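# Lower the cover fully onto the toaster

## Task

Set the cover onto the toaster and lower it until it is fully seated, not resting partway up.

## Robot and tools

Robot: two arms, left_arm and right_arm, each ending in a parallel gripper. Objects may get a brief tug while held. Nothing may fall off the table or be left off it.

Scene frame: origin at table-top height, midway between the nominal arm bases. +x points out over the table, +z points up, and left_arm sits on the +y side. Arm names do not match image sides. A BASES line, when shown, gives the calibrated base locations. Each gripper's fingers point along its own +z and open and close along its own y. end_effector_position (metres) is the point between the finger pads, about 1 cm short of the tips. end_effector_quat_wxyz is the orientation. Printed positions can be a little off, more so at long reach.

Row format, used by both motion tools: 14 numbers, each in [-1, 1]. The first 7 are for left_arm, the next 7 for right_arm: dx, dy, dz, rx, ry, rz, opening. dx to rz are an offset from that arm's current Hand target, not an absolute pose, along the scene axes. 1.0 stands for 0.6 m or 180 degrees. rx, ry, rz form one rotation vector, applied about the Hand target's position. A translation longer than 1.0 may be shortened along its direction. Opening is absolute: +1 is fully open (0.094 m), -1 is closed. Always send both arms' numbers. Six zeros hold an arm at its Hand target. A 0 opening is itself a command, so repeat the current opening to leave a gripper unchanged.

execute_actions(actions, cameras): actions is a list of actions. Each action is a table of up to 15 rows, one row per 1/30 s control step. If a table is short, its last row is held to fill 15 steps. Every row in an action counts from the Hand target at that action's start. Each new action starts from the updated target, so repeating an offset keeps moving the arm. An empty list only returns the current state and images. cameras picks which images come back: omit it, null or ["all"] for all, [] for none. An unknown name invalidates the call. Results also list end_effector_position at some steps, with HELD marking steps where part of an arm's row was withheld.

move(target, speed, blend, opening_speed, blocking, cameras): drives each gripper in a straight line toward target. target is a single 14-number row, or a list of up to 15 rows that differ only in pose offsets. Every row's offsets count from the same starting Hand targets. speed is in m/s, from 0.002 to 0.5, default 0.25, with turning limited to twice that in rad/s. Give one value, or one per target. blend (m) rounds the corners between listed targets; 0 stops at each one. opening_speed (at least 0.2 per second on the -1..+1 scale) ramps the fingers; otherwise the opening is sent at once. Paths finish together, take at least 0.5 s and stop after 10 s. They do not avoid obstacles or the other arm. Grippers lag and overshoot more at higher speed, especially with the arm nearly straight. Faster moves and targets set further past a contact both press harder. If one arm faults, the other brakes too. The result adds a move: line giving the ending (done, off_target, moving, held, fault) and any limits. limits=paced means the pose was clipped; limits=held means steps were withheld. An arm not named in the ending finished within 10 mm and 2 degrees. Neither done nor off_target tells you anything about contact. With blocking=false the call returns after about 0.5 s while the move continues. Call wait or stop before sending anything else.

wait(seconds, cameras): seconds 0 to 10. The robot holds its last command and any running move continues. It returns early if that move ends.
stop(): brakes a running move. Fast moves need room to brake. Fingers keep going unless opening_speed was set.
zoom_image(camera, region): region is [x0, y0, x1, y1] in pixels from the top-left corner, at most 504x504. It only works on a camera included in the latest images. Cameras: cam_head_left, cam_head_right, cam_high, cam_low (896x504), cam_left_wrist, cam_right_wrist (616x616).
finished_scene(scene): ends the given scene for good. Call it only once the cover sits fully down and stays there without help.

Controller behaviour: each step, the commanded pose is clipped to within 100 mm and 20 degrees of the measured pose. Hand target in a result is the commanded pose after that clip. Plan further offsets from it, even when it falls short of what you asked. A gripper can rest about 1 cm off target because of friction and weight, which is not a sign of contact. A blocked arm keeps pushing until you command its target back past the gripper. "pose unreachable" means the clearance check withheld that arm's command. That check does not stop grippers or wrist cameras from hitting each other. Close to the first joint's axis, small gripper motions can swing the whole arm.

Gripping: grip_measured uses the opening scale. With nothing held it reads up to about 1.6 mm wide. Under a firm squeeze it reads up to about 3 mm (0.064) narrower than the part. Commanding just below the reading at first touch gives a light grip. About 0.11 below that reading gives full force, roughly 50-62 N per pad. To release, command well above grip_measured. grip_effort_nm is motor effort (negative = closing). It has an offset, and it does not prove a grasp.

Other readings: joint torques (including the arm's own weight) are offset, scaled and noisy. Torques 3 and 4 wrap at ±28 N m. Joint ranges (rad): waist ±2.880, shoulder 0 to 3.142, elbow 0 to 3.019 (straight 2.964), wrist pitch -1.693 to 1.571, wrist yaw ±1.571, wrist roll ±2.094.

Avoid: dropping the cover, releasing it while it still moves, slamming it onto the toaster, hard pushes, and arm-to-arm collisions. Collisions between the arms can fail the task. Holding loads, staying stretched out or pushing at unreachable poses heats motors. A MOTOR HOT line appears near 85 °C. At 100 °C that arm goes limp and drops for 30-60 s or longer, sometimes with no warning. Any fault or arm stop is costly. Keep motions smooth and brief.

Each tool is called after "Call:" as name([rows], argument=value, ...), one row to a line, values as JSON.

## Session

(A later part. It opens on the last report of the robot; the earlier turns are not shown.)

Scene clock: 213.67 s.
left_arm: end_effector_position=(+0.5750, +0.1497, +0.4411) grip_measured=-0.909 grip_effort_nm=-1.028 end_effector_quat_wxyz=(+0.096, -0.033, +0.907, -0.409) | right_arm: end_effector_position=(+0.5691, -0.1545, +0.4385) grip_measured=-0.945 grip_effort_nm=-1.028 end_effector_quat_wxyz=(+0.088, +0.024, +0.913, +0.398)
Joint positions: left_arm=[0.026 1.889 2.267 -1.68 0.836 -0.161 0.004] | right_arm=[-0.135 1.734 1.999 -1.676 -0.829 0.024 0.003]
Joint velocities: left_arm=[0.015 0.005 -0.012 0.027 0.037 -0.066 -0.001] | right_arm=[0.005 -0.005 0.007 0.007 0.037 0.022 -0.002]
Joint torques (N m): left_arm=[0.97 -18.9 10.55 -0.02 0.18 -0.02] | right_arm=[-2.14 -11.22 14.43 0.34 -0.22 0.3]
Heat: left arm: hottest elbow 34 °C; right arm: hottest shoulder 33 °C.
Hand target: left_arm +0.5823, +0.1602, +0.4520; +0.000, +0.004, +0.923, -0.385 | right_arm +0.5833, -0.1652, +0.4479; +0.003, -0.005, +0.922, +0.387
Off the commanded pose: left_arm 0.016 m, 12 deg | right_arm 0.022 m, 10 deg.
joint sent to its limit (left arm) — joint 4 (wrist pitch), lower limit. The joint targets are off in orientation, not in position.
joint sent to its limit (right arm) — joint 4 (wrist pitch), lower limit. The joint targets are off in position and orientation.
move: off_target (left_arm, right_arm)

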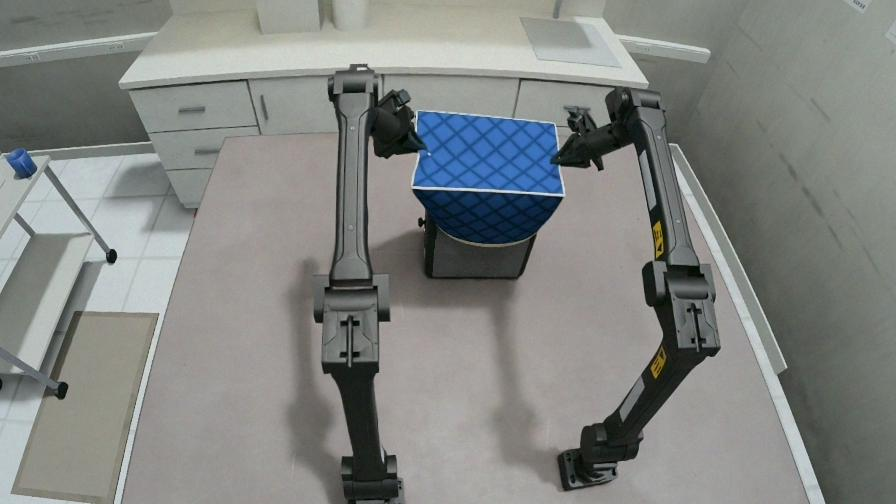

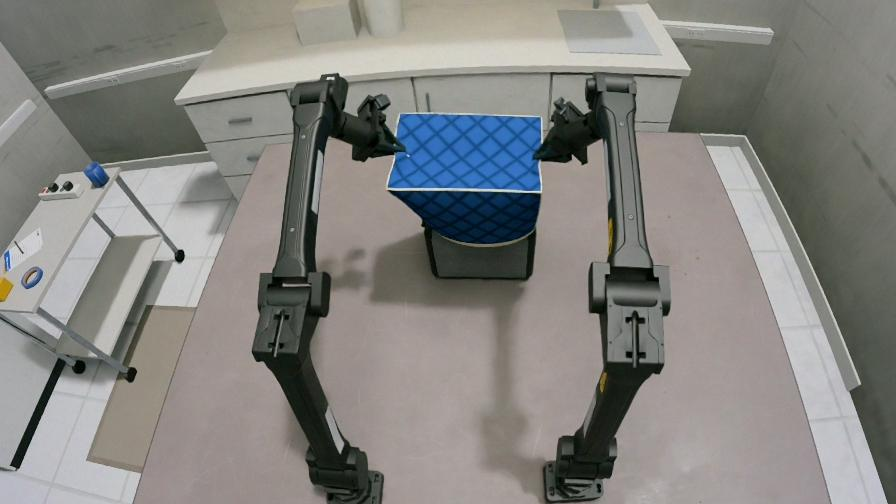

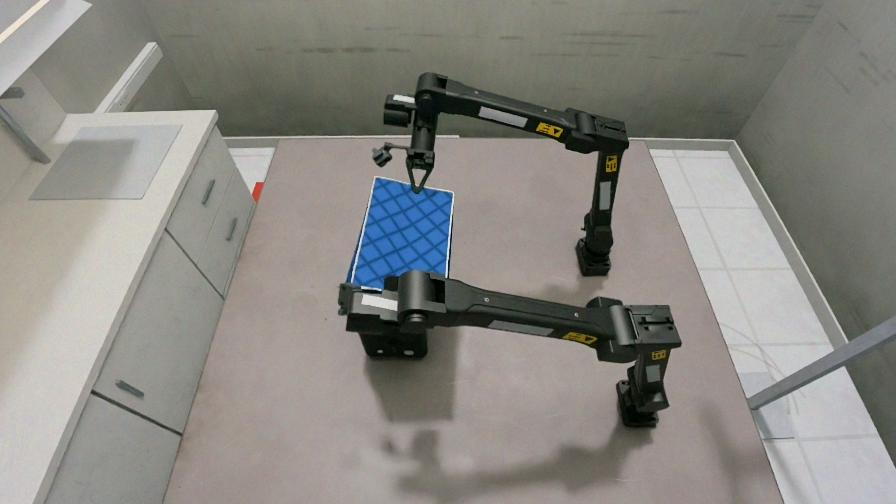

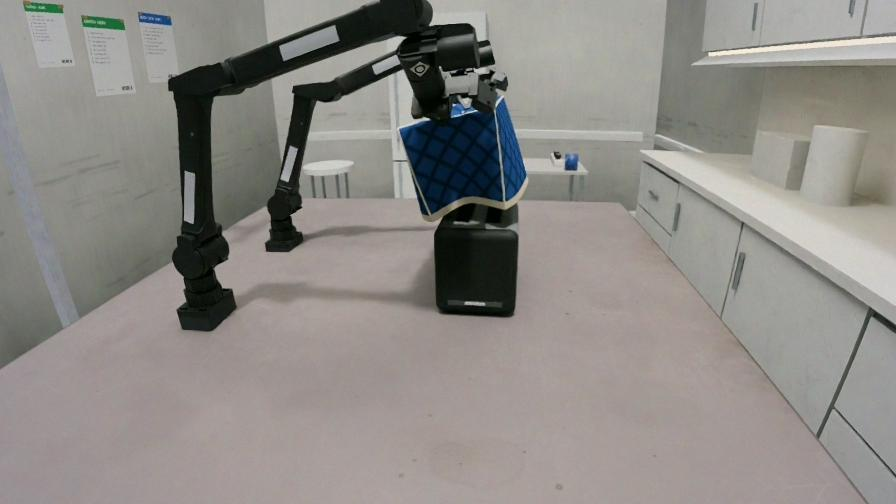

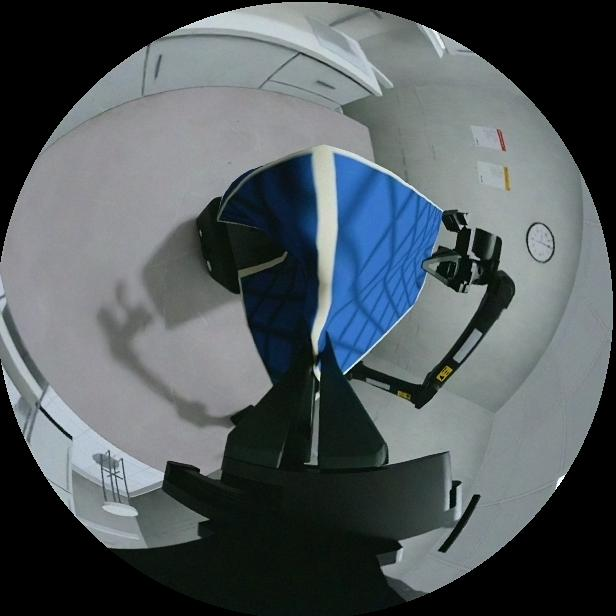

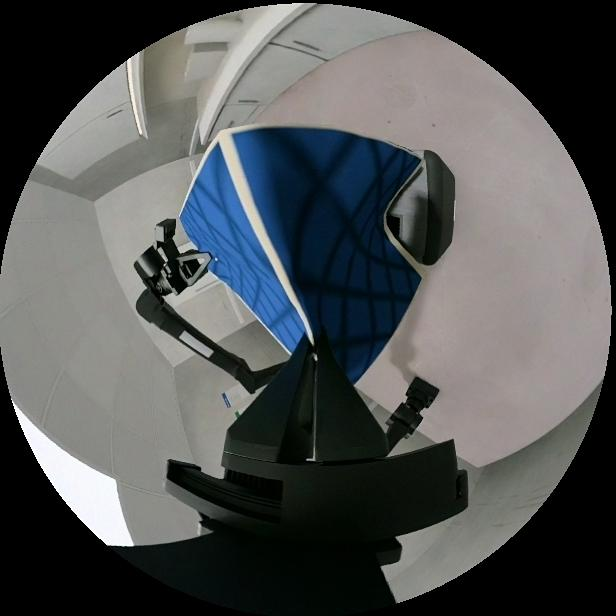

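Call:
move(target=[0,0.0,0.0,0.25,0,0,-1,0,0.0,0,-0.25,0,0,-1], speed=0.15)

Call:
zoom_image(camera="cam_low", region=[380, 40, 580, 320])

Scene clock: 222.70 s.
left_arm: end_effector_position=(+0.5813, +0.1401, +0.4211) grip_measured=-0.909 grip_effort_nm=-1.018 end_effector_quat_wxyz=(+0.167, +0.004, +0.984, -0.053) | right_arm: end_effector_position=(+0.5753, -0.1504, +0.4250) grip_measured=-0.945 grip_effort_nm=-1.033 end_effector_quat_wxyz=(+0.125, -0.010, +0.991, +0.041)
Joint positions: left_arm=[-0.181 1.889 2.349 -1.681 0.047 -0.176 0.004] | right_arm=[0.081 1.734 2.098 -1.676 -0.054 0.104 0.003]
Joint velocities: left_arm=[-0.015 0.005 -0.007 0.017 0.022 -0.022 0] | right_arm=[-0.005 0.005 -0.002 0.002 -0.022 0.007 0.001]
Joint torques (N m): left_arm=[1.44 -21.54 10.25 0.2 -1.15 0.18] | right_arm=[-2.43 -13.16 14.23 0.5 1.18 0.09]
Heat: left arm: hottest elbow 35 °C; right arm: hottest shoulder 33 °C.
Hand target: left_arm +0.5825, +0.1597, +0.4504; +0.001, +0.003, +1.000, -0.003 | right_arm +0.5840, -0.1651, +0.4490; +0.002, -0.005, +1.000, +0.008
Off the commanded pose: left_arm 0.037 m, 20 deg; orientation clipped | right_arm 0.028 m, 15 deg.
joint sent to its limit (left arm) — joint 4 (wrist pitch), lower limit. The joint targets are off in orientation, not in position.
joint sent to its limit (right arm) — joint 4 (wrist pitch), lower limit. The joint targets are off in orientation, not in position.
move: off_target (left_arm, right_arm); limits=paced

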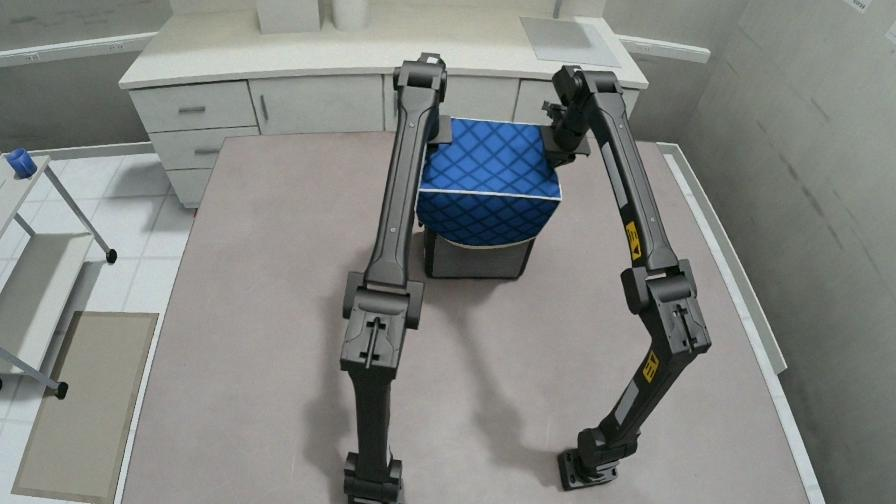

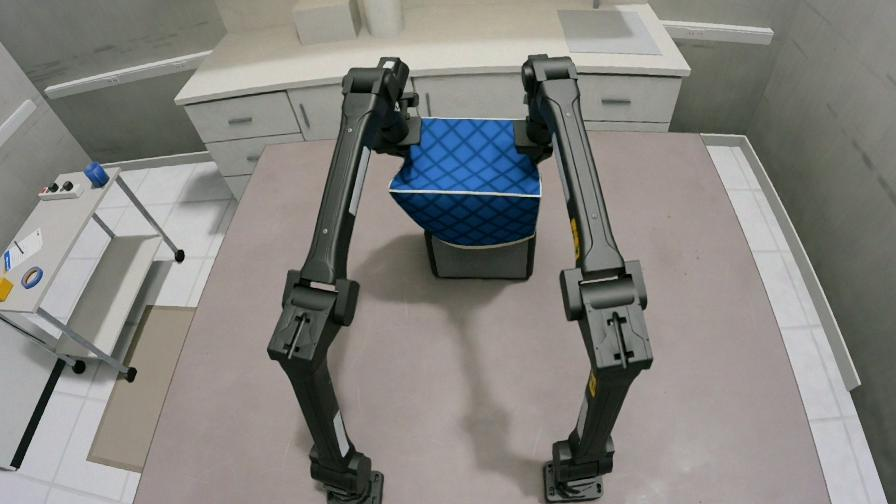

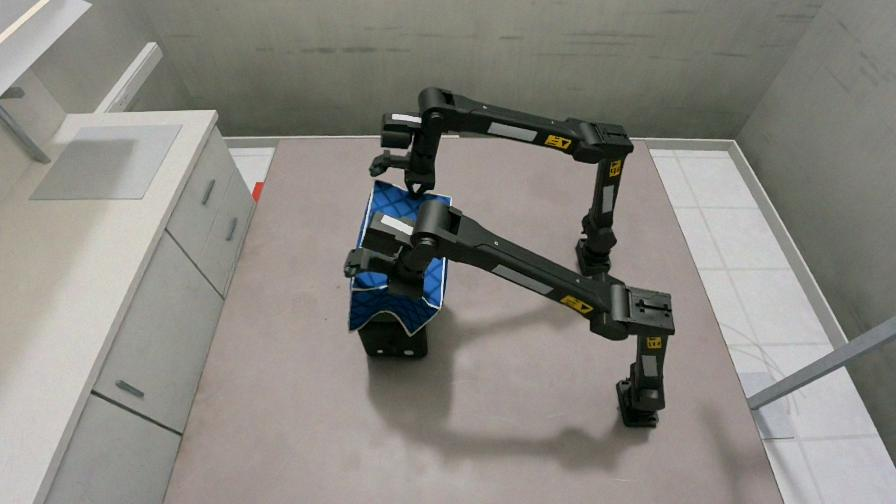

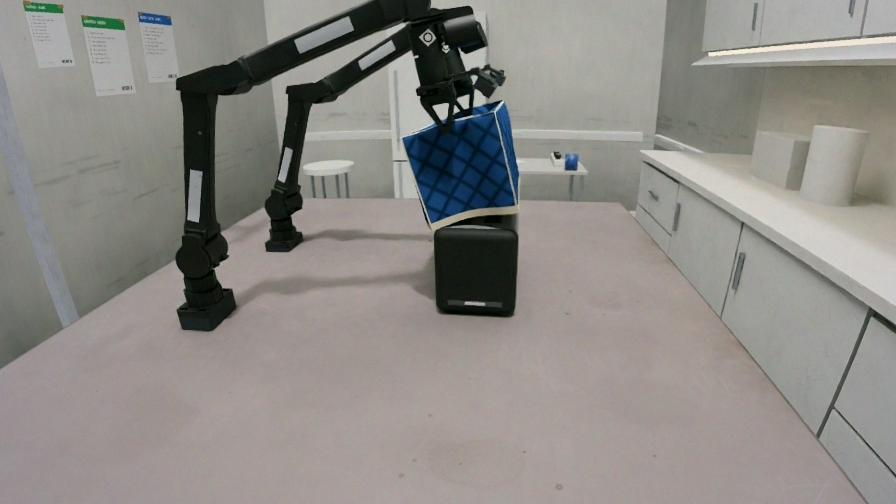

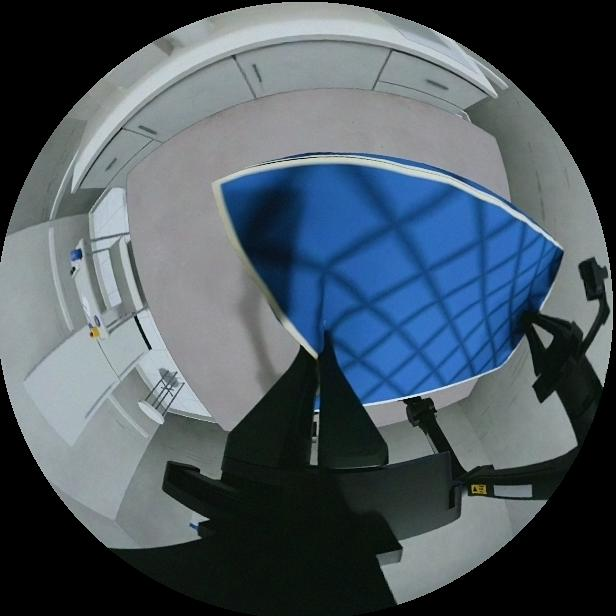

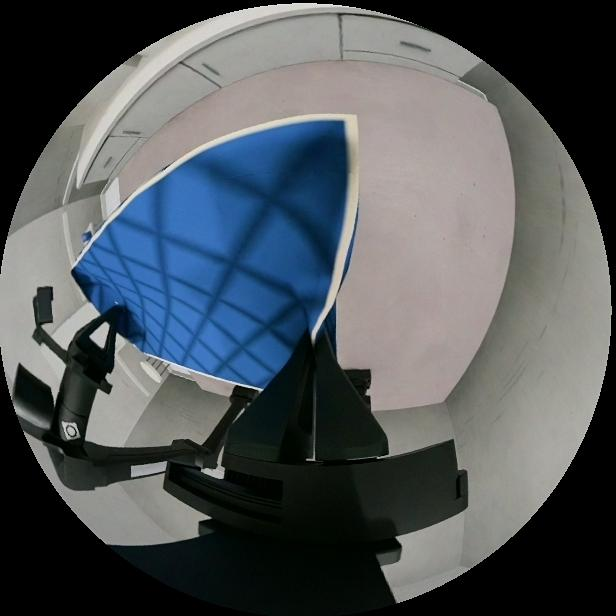

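Scaled by 1.800.

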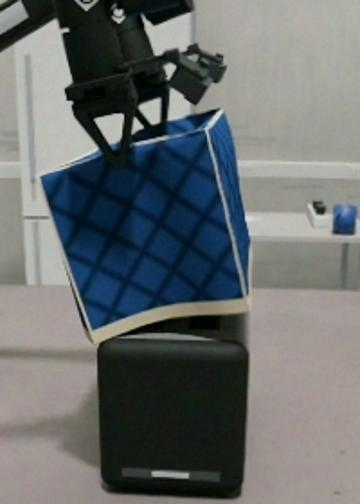

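Call:
move(target=[-0.01,0.0,-0.05,0,0,0,-1,-0.01,0.0,-0.05,0,0,0,-1], speed=0.05, cameras=["cam_head_left","cam_head_right","cam_low","cam_high"])

Call:
zoom_image(camera="cam_low", region=[380, 40, 580, 320])

Scene clock: 242.53 s.
left_arm: end_effector_position=(+0.5793, +0.1406, +0.4085) grip_measured=-0.909 grip_effort_nm=-1.023 end_effector_quat_wxyz=(+0.153, +0.005, +0.987, -0.048) | right_arm: end_effector_position=(+0.5752, -0.1493, +0.4251) grip_measured=-0.945 grip_effort_nm=-1.033 end_effector_quat_wxyz=(+0.126, -0.011, +0.991, +0.040)
Joint positions: left_arm=[-0.182 1.889 2.319 -1.681 0.043 -0.173 0.004] | right_arm=[0.083 1.734 2.099 -1.676 -0.052 0.104 0.003]
Joint velocities: left_arm=[0.005 0.005 0.002 -0.007 0.066 0.037 -0.001] | right_arm=[-0.005 0.005 0.002 0.002 0.037 -0.066 0]
Joint torques (N m): left_arm=[1.38 -21.83 7.17 0.21 -1.13 0.17] | right_arm=[-2.49 -12.81 8.35 0.51 1.18 0.06]
Heat: left arm: hottest elbow 38 °C; right arm: hottest shoulder 34 °C.
Hand target: left_arm +0.5765, +0.1603, +0.4203; +0.002, +0.003, +1.000, -0.003 | right_arm +0.5776, -0.1652, +0.4189; +0.002, -0.005, +1.000, +0.008
Off the commanded pose: left_arm 0.023 m, 18 deg | right_arm 0.017 m, 15 deg.
joint sent to its limit (left arm) — joint 4 (wrist pitch), lower limit. The joint targets are off in orientation, not in position.
joint sent to its limit (right arm) — joint 4 (wrist pitch), lower limit. The joint targets are off in orientation, not in position.
move: off_target (left_arm, right_arm)
Images, in order (width x height): cam_head_left 896x504, cam_head_right 896x504, cam_high 896x504, cam_low 896x504.

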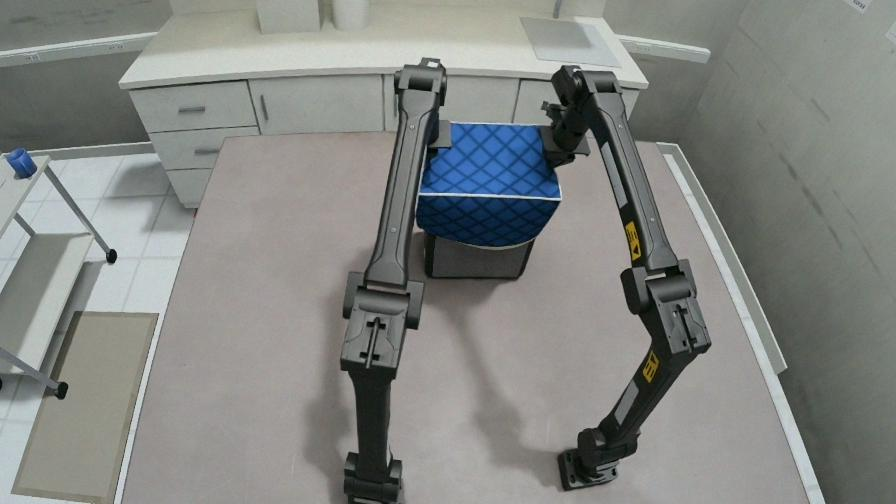

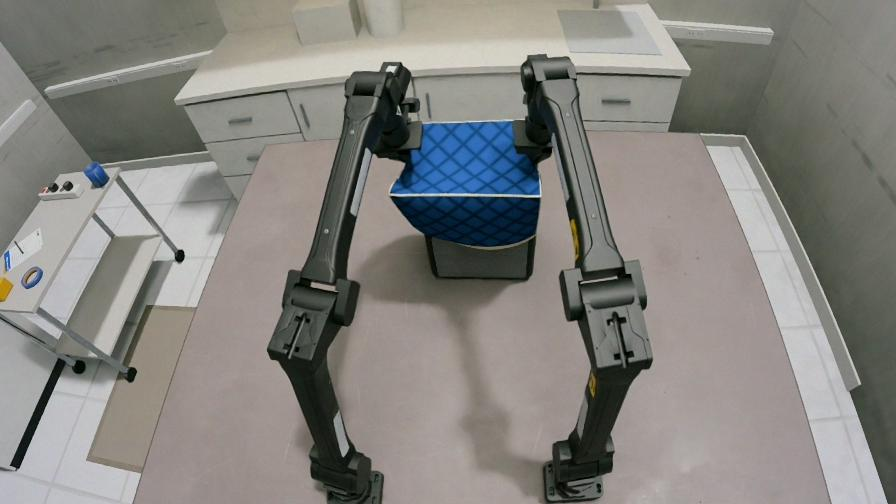

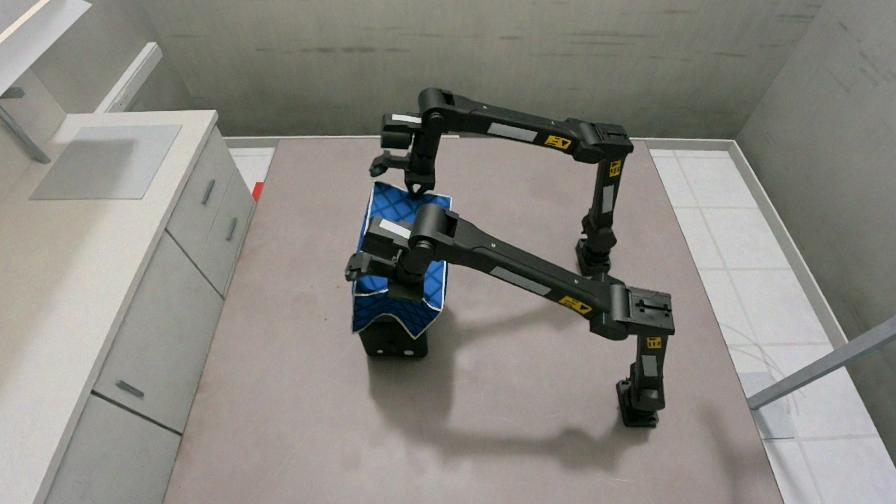

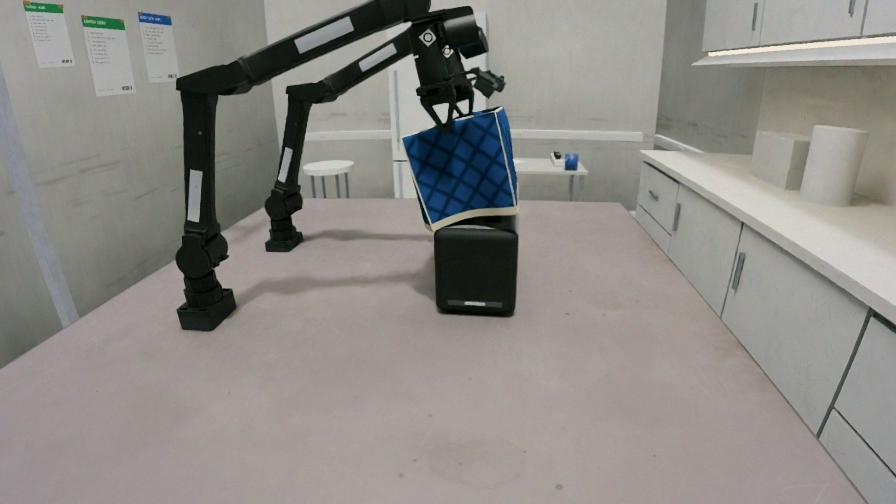

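Scaled by 1.800.

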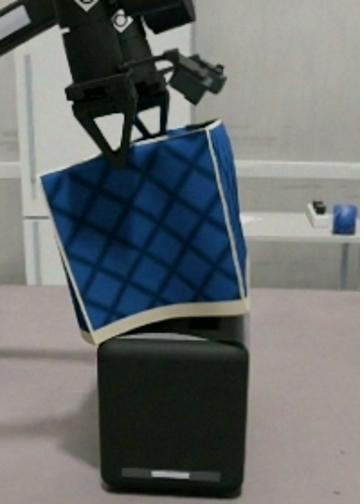

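Call:
move(target=[-0.02,0.0,-0.06,0,0,0,-1,-0.02,0.0,-0.07,0,0,0,-1], speed=0.05, cameras=["cam_head_left","cam_head_right","cam_low","cam_high"])

Call:
zoom_image(camera="cam_low", region=[380, 40, 580, 320])

Call:
zoom_image(camera="cam_head_right", region=[350, 80, 610, 300])

Scene clock: 250.00 s.
left_arm: end_effector_position=(+0.5667, +0.1415, +0.3770) grip_measured=-0.909 grip_effort_nm=-1.023 end_effector_quat_wxyz=(+0.114, +0.006, +0.993, -0.040) | right_arm: end_effector_position=(+0.5640, -0.1484, +0.3873) grip_measured=-0.945 grip_effort_nm=-1.038 end_effector_quat_wxyz=(+0.081, -0.012, +0.996, +0.035)
Joint positions: left_arm=[-0.185 1.873 2.222 -1.681 0.04 -0.172 0.004] | right_arm=[0.088 1.734 2.007 -1.676 -0.051 0.104 0.003]
Joint velocities: left_arm=[0.005 -0.005 0.002 -0.022 -0.037 -0.037 -0.001] | right_arm=[0.005 0.005 0.002 0.007 -0.022 -0.007 -0.001]
Joint torques (N m): left_arm=[1.32 -21.66 6.84 0.06 -1.16 0.18] | right_arm=[-2.49 -12.86 7.69 0.35 1.24 0.06]
Heat: left arm: hottest elbow 37 °C; right arm: hottest shoulder 34 °C.
Hand target: left_arm +0.5644, +0.1607, +0.3840; +0.001, +0.002, +1.000, -0.002 | right_arm +0.5650, -0.1653, +0.3767; +0.002, -0.006, +1.000, +0.008
Off the commanded pose: left_arm 0.020 m, 14 deg | right_arm 0.020 m, 9 deg.
joint sent to its limit (left arm) — joint 4 (wrist pitch), lower limit. The joint targets are off in orientation, not in position.
joint sent to its limit (right arm) — joint 4 (wrist pitch), lower limit. The joint targets are off in orientation, not in position.
move: off_target (left_arm, right_arm)
Images, in order (width x height): cam_head_left 896x504, cam_head_right 896x504, cam_high 896x504, cam_low 896x504.

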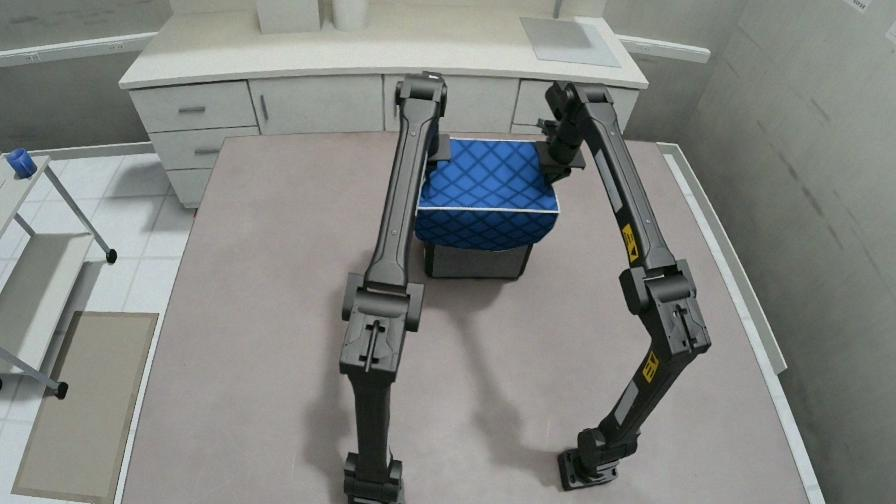

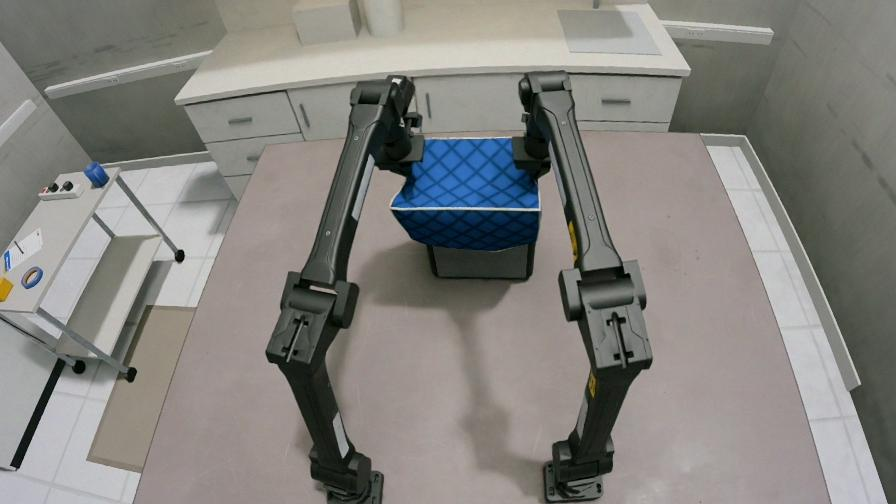

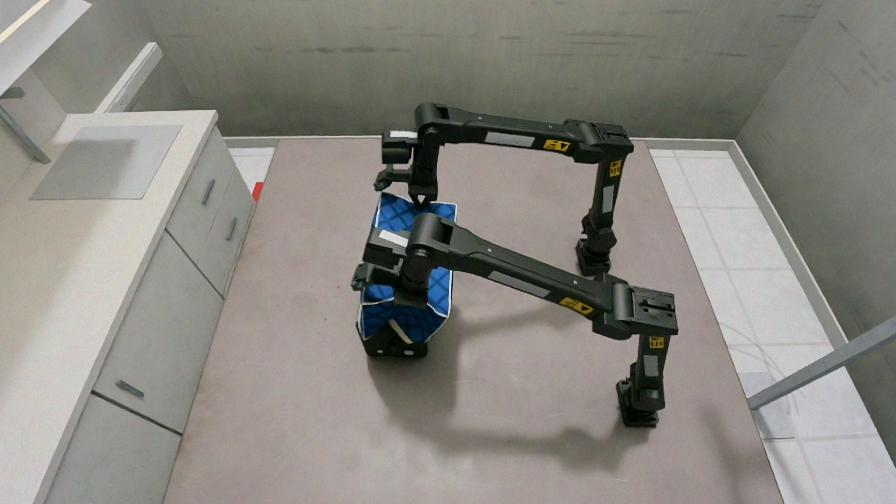

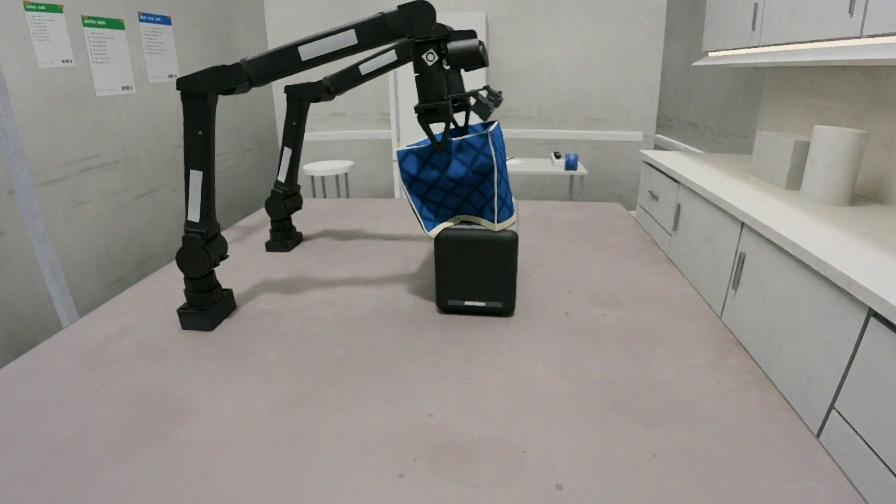

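Scaled by 1.800.

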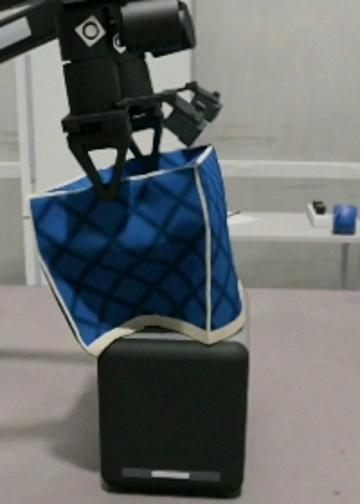

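Scaled by 1.938.

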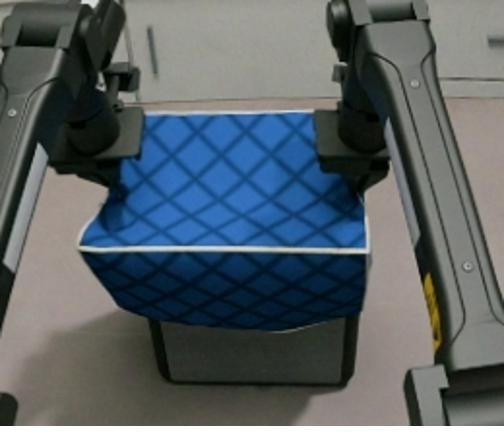

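Call:
move(target=[0.03,0.0,0.06,0.14,0,0,-1,0.03,0.0,0.055,-0.14,0,0,-1], speed=0.06, cameras=["cam_head_left","cam_head_right","cam_low","cam_high"])

Call:
zoom_image(camera="cam_low", region=[380, 40, 580, 320])

Call:
zoom_image(camera="cam_head_right", region=[350, 80, 610, 300])

Call:
zoom_image(camera="cam_high", region=[320, 150, 500, 380])

Scene clock: 263.73 s.
left_arm: end_effector_position=(+0.5702, +0.1345, +0.4051) grip_measured=-0.910 grip_effort_nm=-1.028 end_effector_quat_wxyz=(+0.176, +0.057, +0.969, +0.167) | right_arm: end_effector_position=(+0.5698, -0.1460, +0.3993) grip_measured=-0.946 grip_effort_nm=-1.043 end_effector_quat_wxyz=(+0.123, -0.043, +0.976, -0.173)
Joint positions: left_arm=[-0.316 1.877 2.263 -1.681 -0.41 -0.137 0.004] | right_arm=[0.222 1.74 2.013 -1.666 0.391 0.135 0.003]
Joint velocities: left_arm=[-0.015 0.005 -0.007 -0.002 -0.007 -0.037 -0.002] | right_arm=[0.005 -0.005 -0.007 0.007 0.007 0.007 0.001]
Joint torques (N m): left_arm=[2.67 -18.84 10.54 0.13 -1.79 0.14] | right_arm=[-3.25 -11.69 13.75 0.05 1.73 0.09]
Heat: left arm: hottest elbow 36 °C; right arm: hottest shoulder 34 °C.
Hand target: left_arm +0.5826, +0.1606, +0.4191; +0.016, +0.007, +0.977, +0.212 | right_arm +0.5833, -0.1651, +0.4094; +0.002, -0.006, +0.978, -0.208
Off the commanded pose: left_arm 0.033 m, 22 deg; orientation clipped | right_arm 0.026 m, 15 deg.
joint sent to its limit (left arm) — joint 4 (wrist pitch), lower limit. The joint targets are off in orientation, not in position.
joint sent to its limit (right arm) — joint 4 (wrist pitch), lower limit. The joint targets are off in orientation, not in position.
move: off_target (left_arm, right_arm); limits=paced
Images, in order (width x height): cam_head_left 896x504, cam_head_right 896x504, cam_high 896x504, cam_low 896x504.

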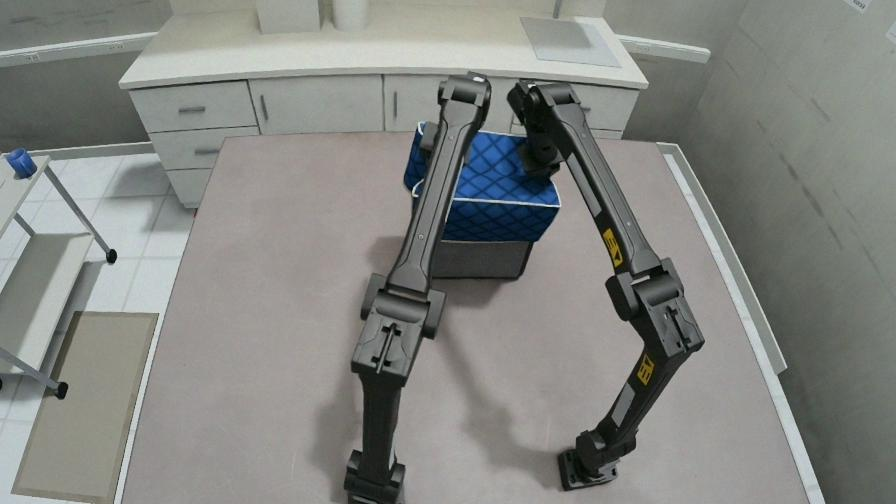

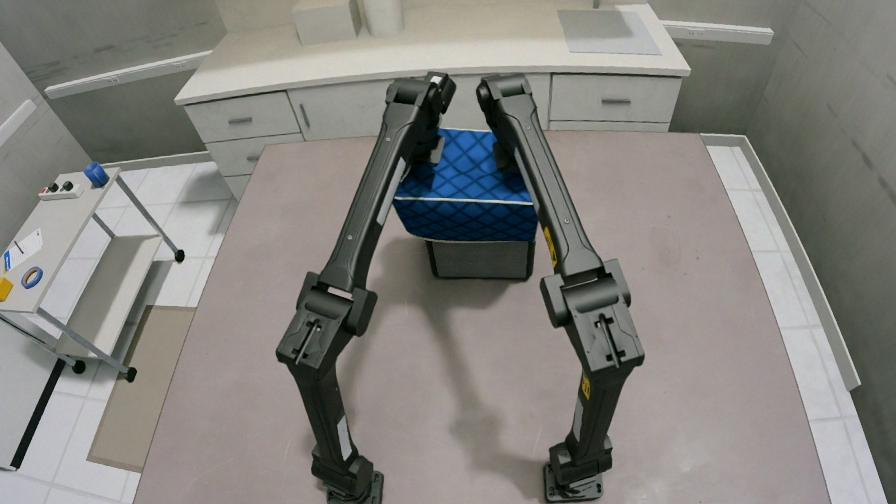

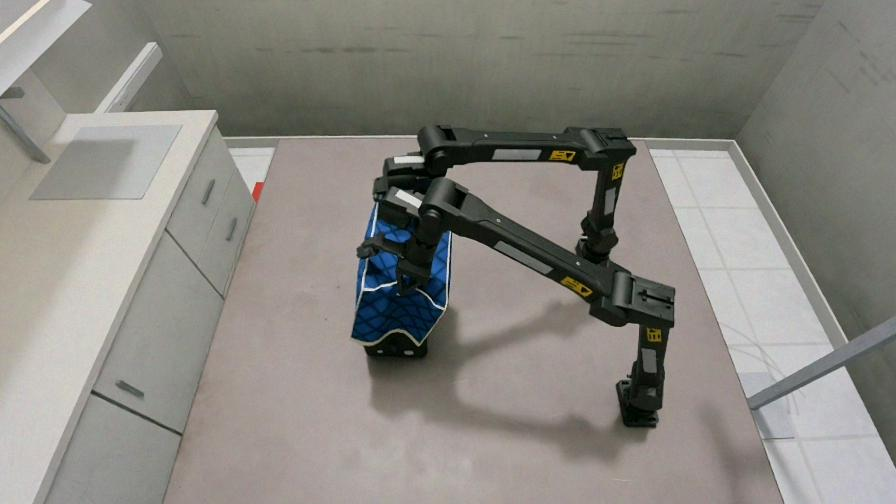

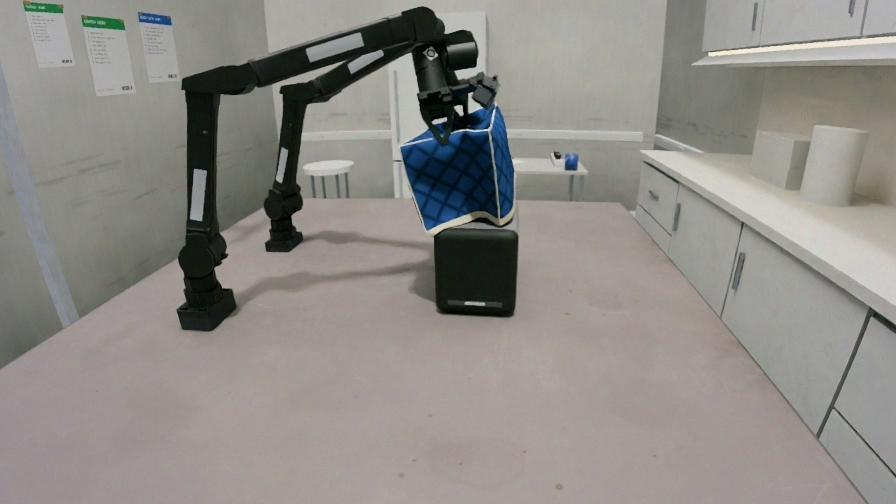

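Scaled by 1.800.

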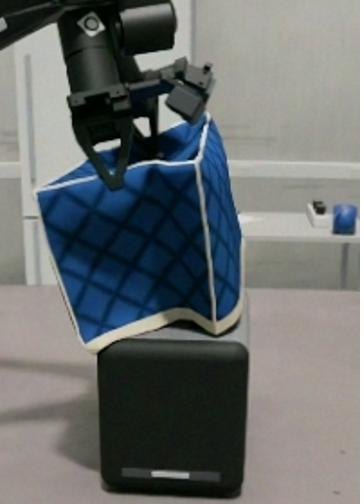

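Scaled by 1.938.

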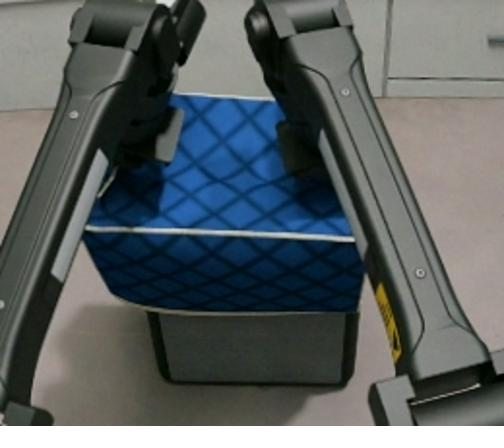

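Scaled by 2.191.

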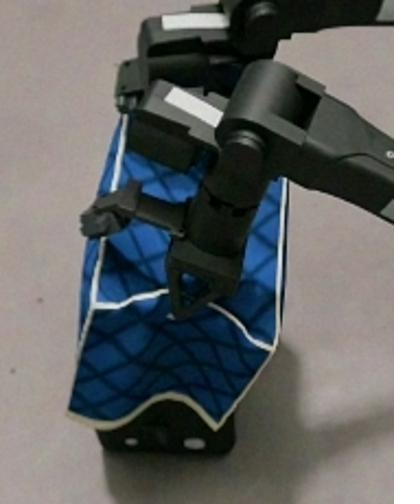

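Call:
move([
  [0.01,-0.025,0.01,0,0,0,-1,0.01,-0.025,0.01,0,0,0,-1],
  [0.01,-0.025,-0.06,0,0,0,-1,0.01,-0.025,-0.06,0,0,0,-1],
], speed=0.06, cameras=["cam_head_left","cam_head_right","cam_low","cam_high"])

Call:
zoom_image(camera="cam_low", region=[380, 40, 580, 320])

Call:
zoom_image(camera="cam_head_right", region=[350, 80, 610, 300])

Call:
zoom_image(camera="cam_high", region=[320, 150, 500, 380])

Scene clock: 277.20 s.
left_arm: end_effector_position=(+0.5809, +0.1268, +0.3894) grip_measured=-0.910 grip_effort_nm=-1.023 end_effector_quat_wxyz=(+0.169, +0.055, +0.968, +0.175) | right_arm: end_effector_position=(+0.5795, -0.1486, +0.3911) grip_measured=-0.946 grip_effort_nm=-1.033 end_effector_quat_wxyz=(+0.117, -0.046, +0.976, -0.179)
Joint positions: left_arm=[-0.327 1.919 2.282 -1.681 -0.426 -0.154 0.004] | right_arm=[0.216 1.77 2.032 -1.666 0.399 0.125 0.003]
Joint velocities: left_arm=[-0.005 -0.015 0.017 0.002 -0.007 -0.066 0.001] | right_arm=[0.005 -0.015 -0.022 -0.002 0.051 0.022 0]
Joint torques (N m): left_arm=[2.32 -19.49 7.46 0.1 -1.2 -0.09] | right_arm=[-5.01 -11.52 8.84 -0.01 1.3 0.21]
Heat: left arm: hottest elbow 36 °C; right arm: hottest shoulder 35 °C.
Hand target: left_arm +0.5884, +0.1462, +0.3830; +0.016, +0.007, +0.977, +0.212 | right_arm +0.5888, -0.1802, +0.3732; +0.002, -0.006, +0.978, -0.209
Off the commanded pose: left_arm 0.021 m, 19 deg | right_arm 0.037 m, 14 deg.
joint sent to its limit (left arm) — joint 4 (wrist pitch), lower limit. The joint targets are off in orientation, not in position.
joint sent to its limit (right arm) — joint 4 (wrist pitch), lower limit. The joint targets are off in orientation, not in position.
move: off_target (left_arm, right_arm); limits=paced
Images, in order (width x height): cam_head_left 896x504, cam_head_right 896x504, cam_high 896x504, cam_low 896x504.

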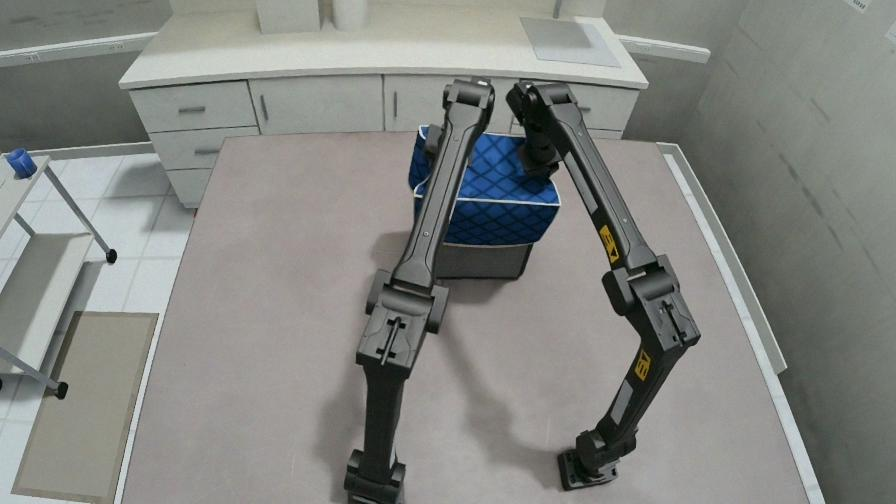

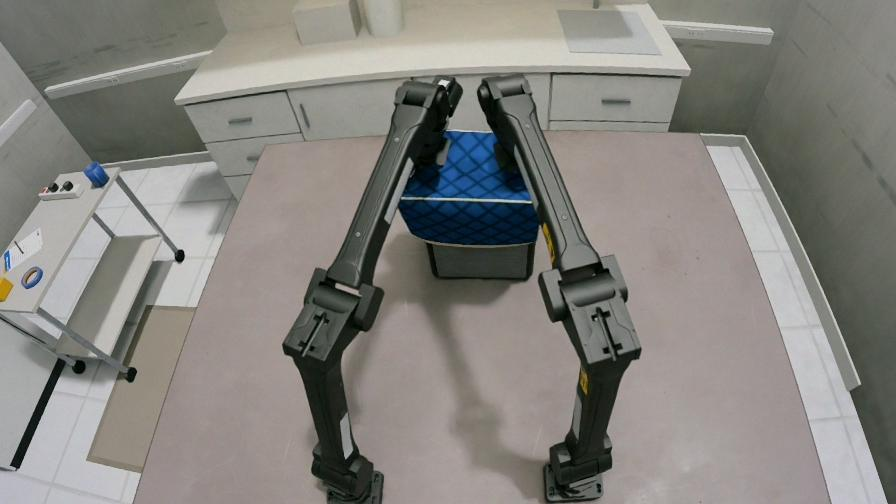

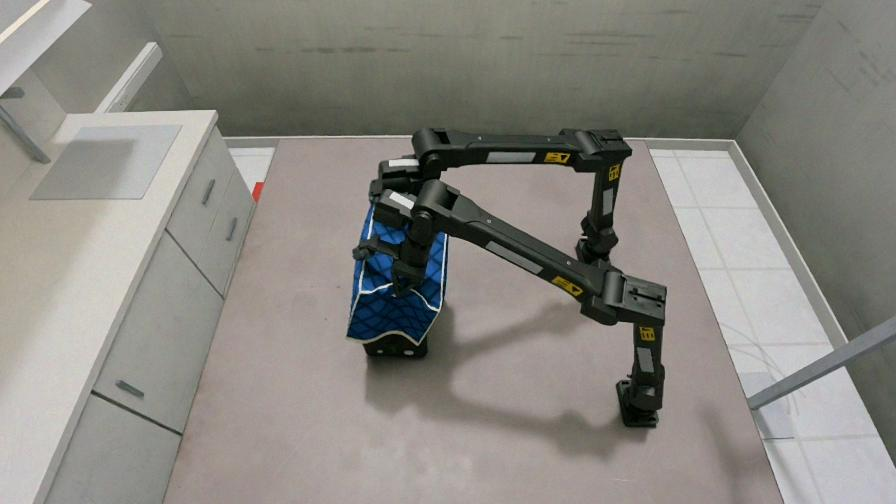

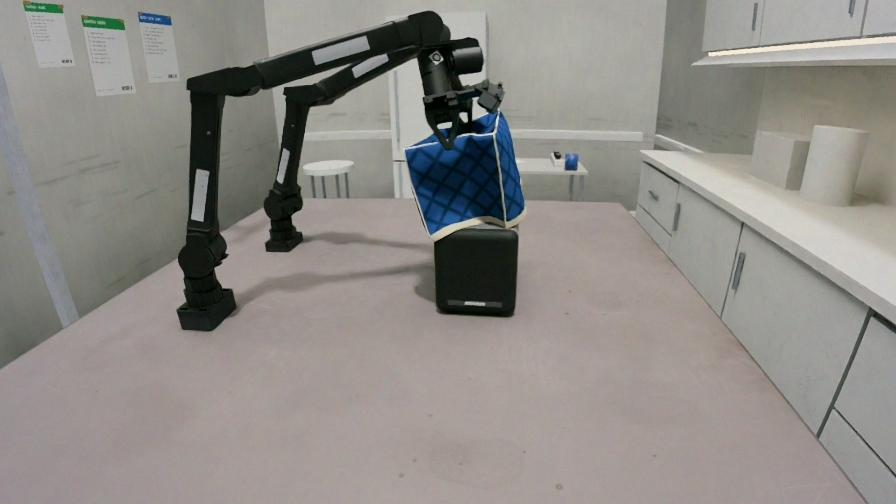

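Scaled by 1.800.

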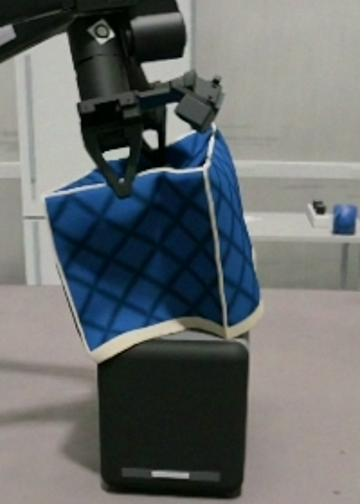

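Scaled by 1.938.

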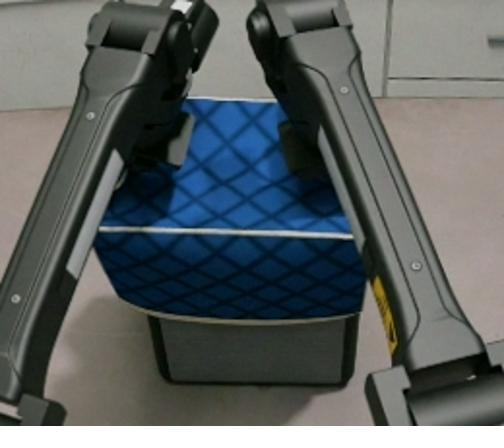

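Scaled by 2.191.

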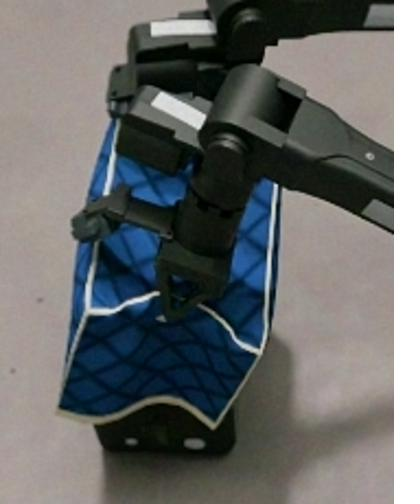

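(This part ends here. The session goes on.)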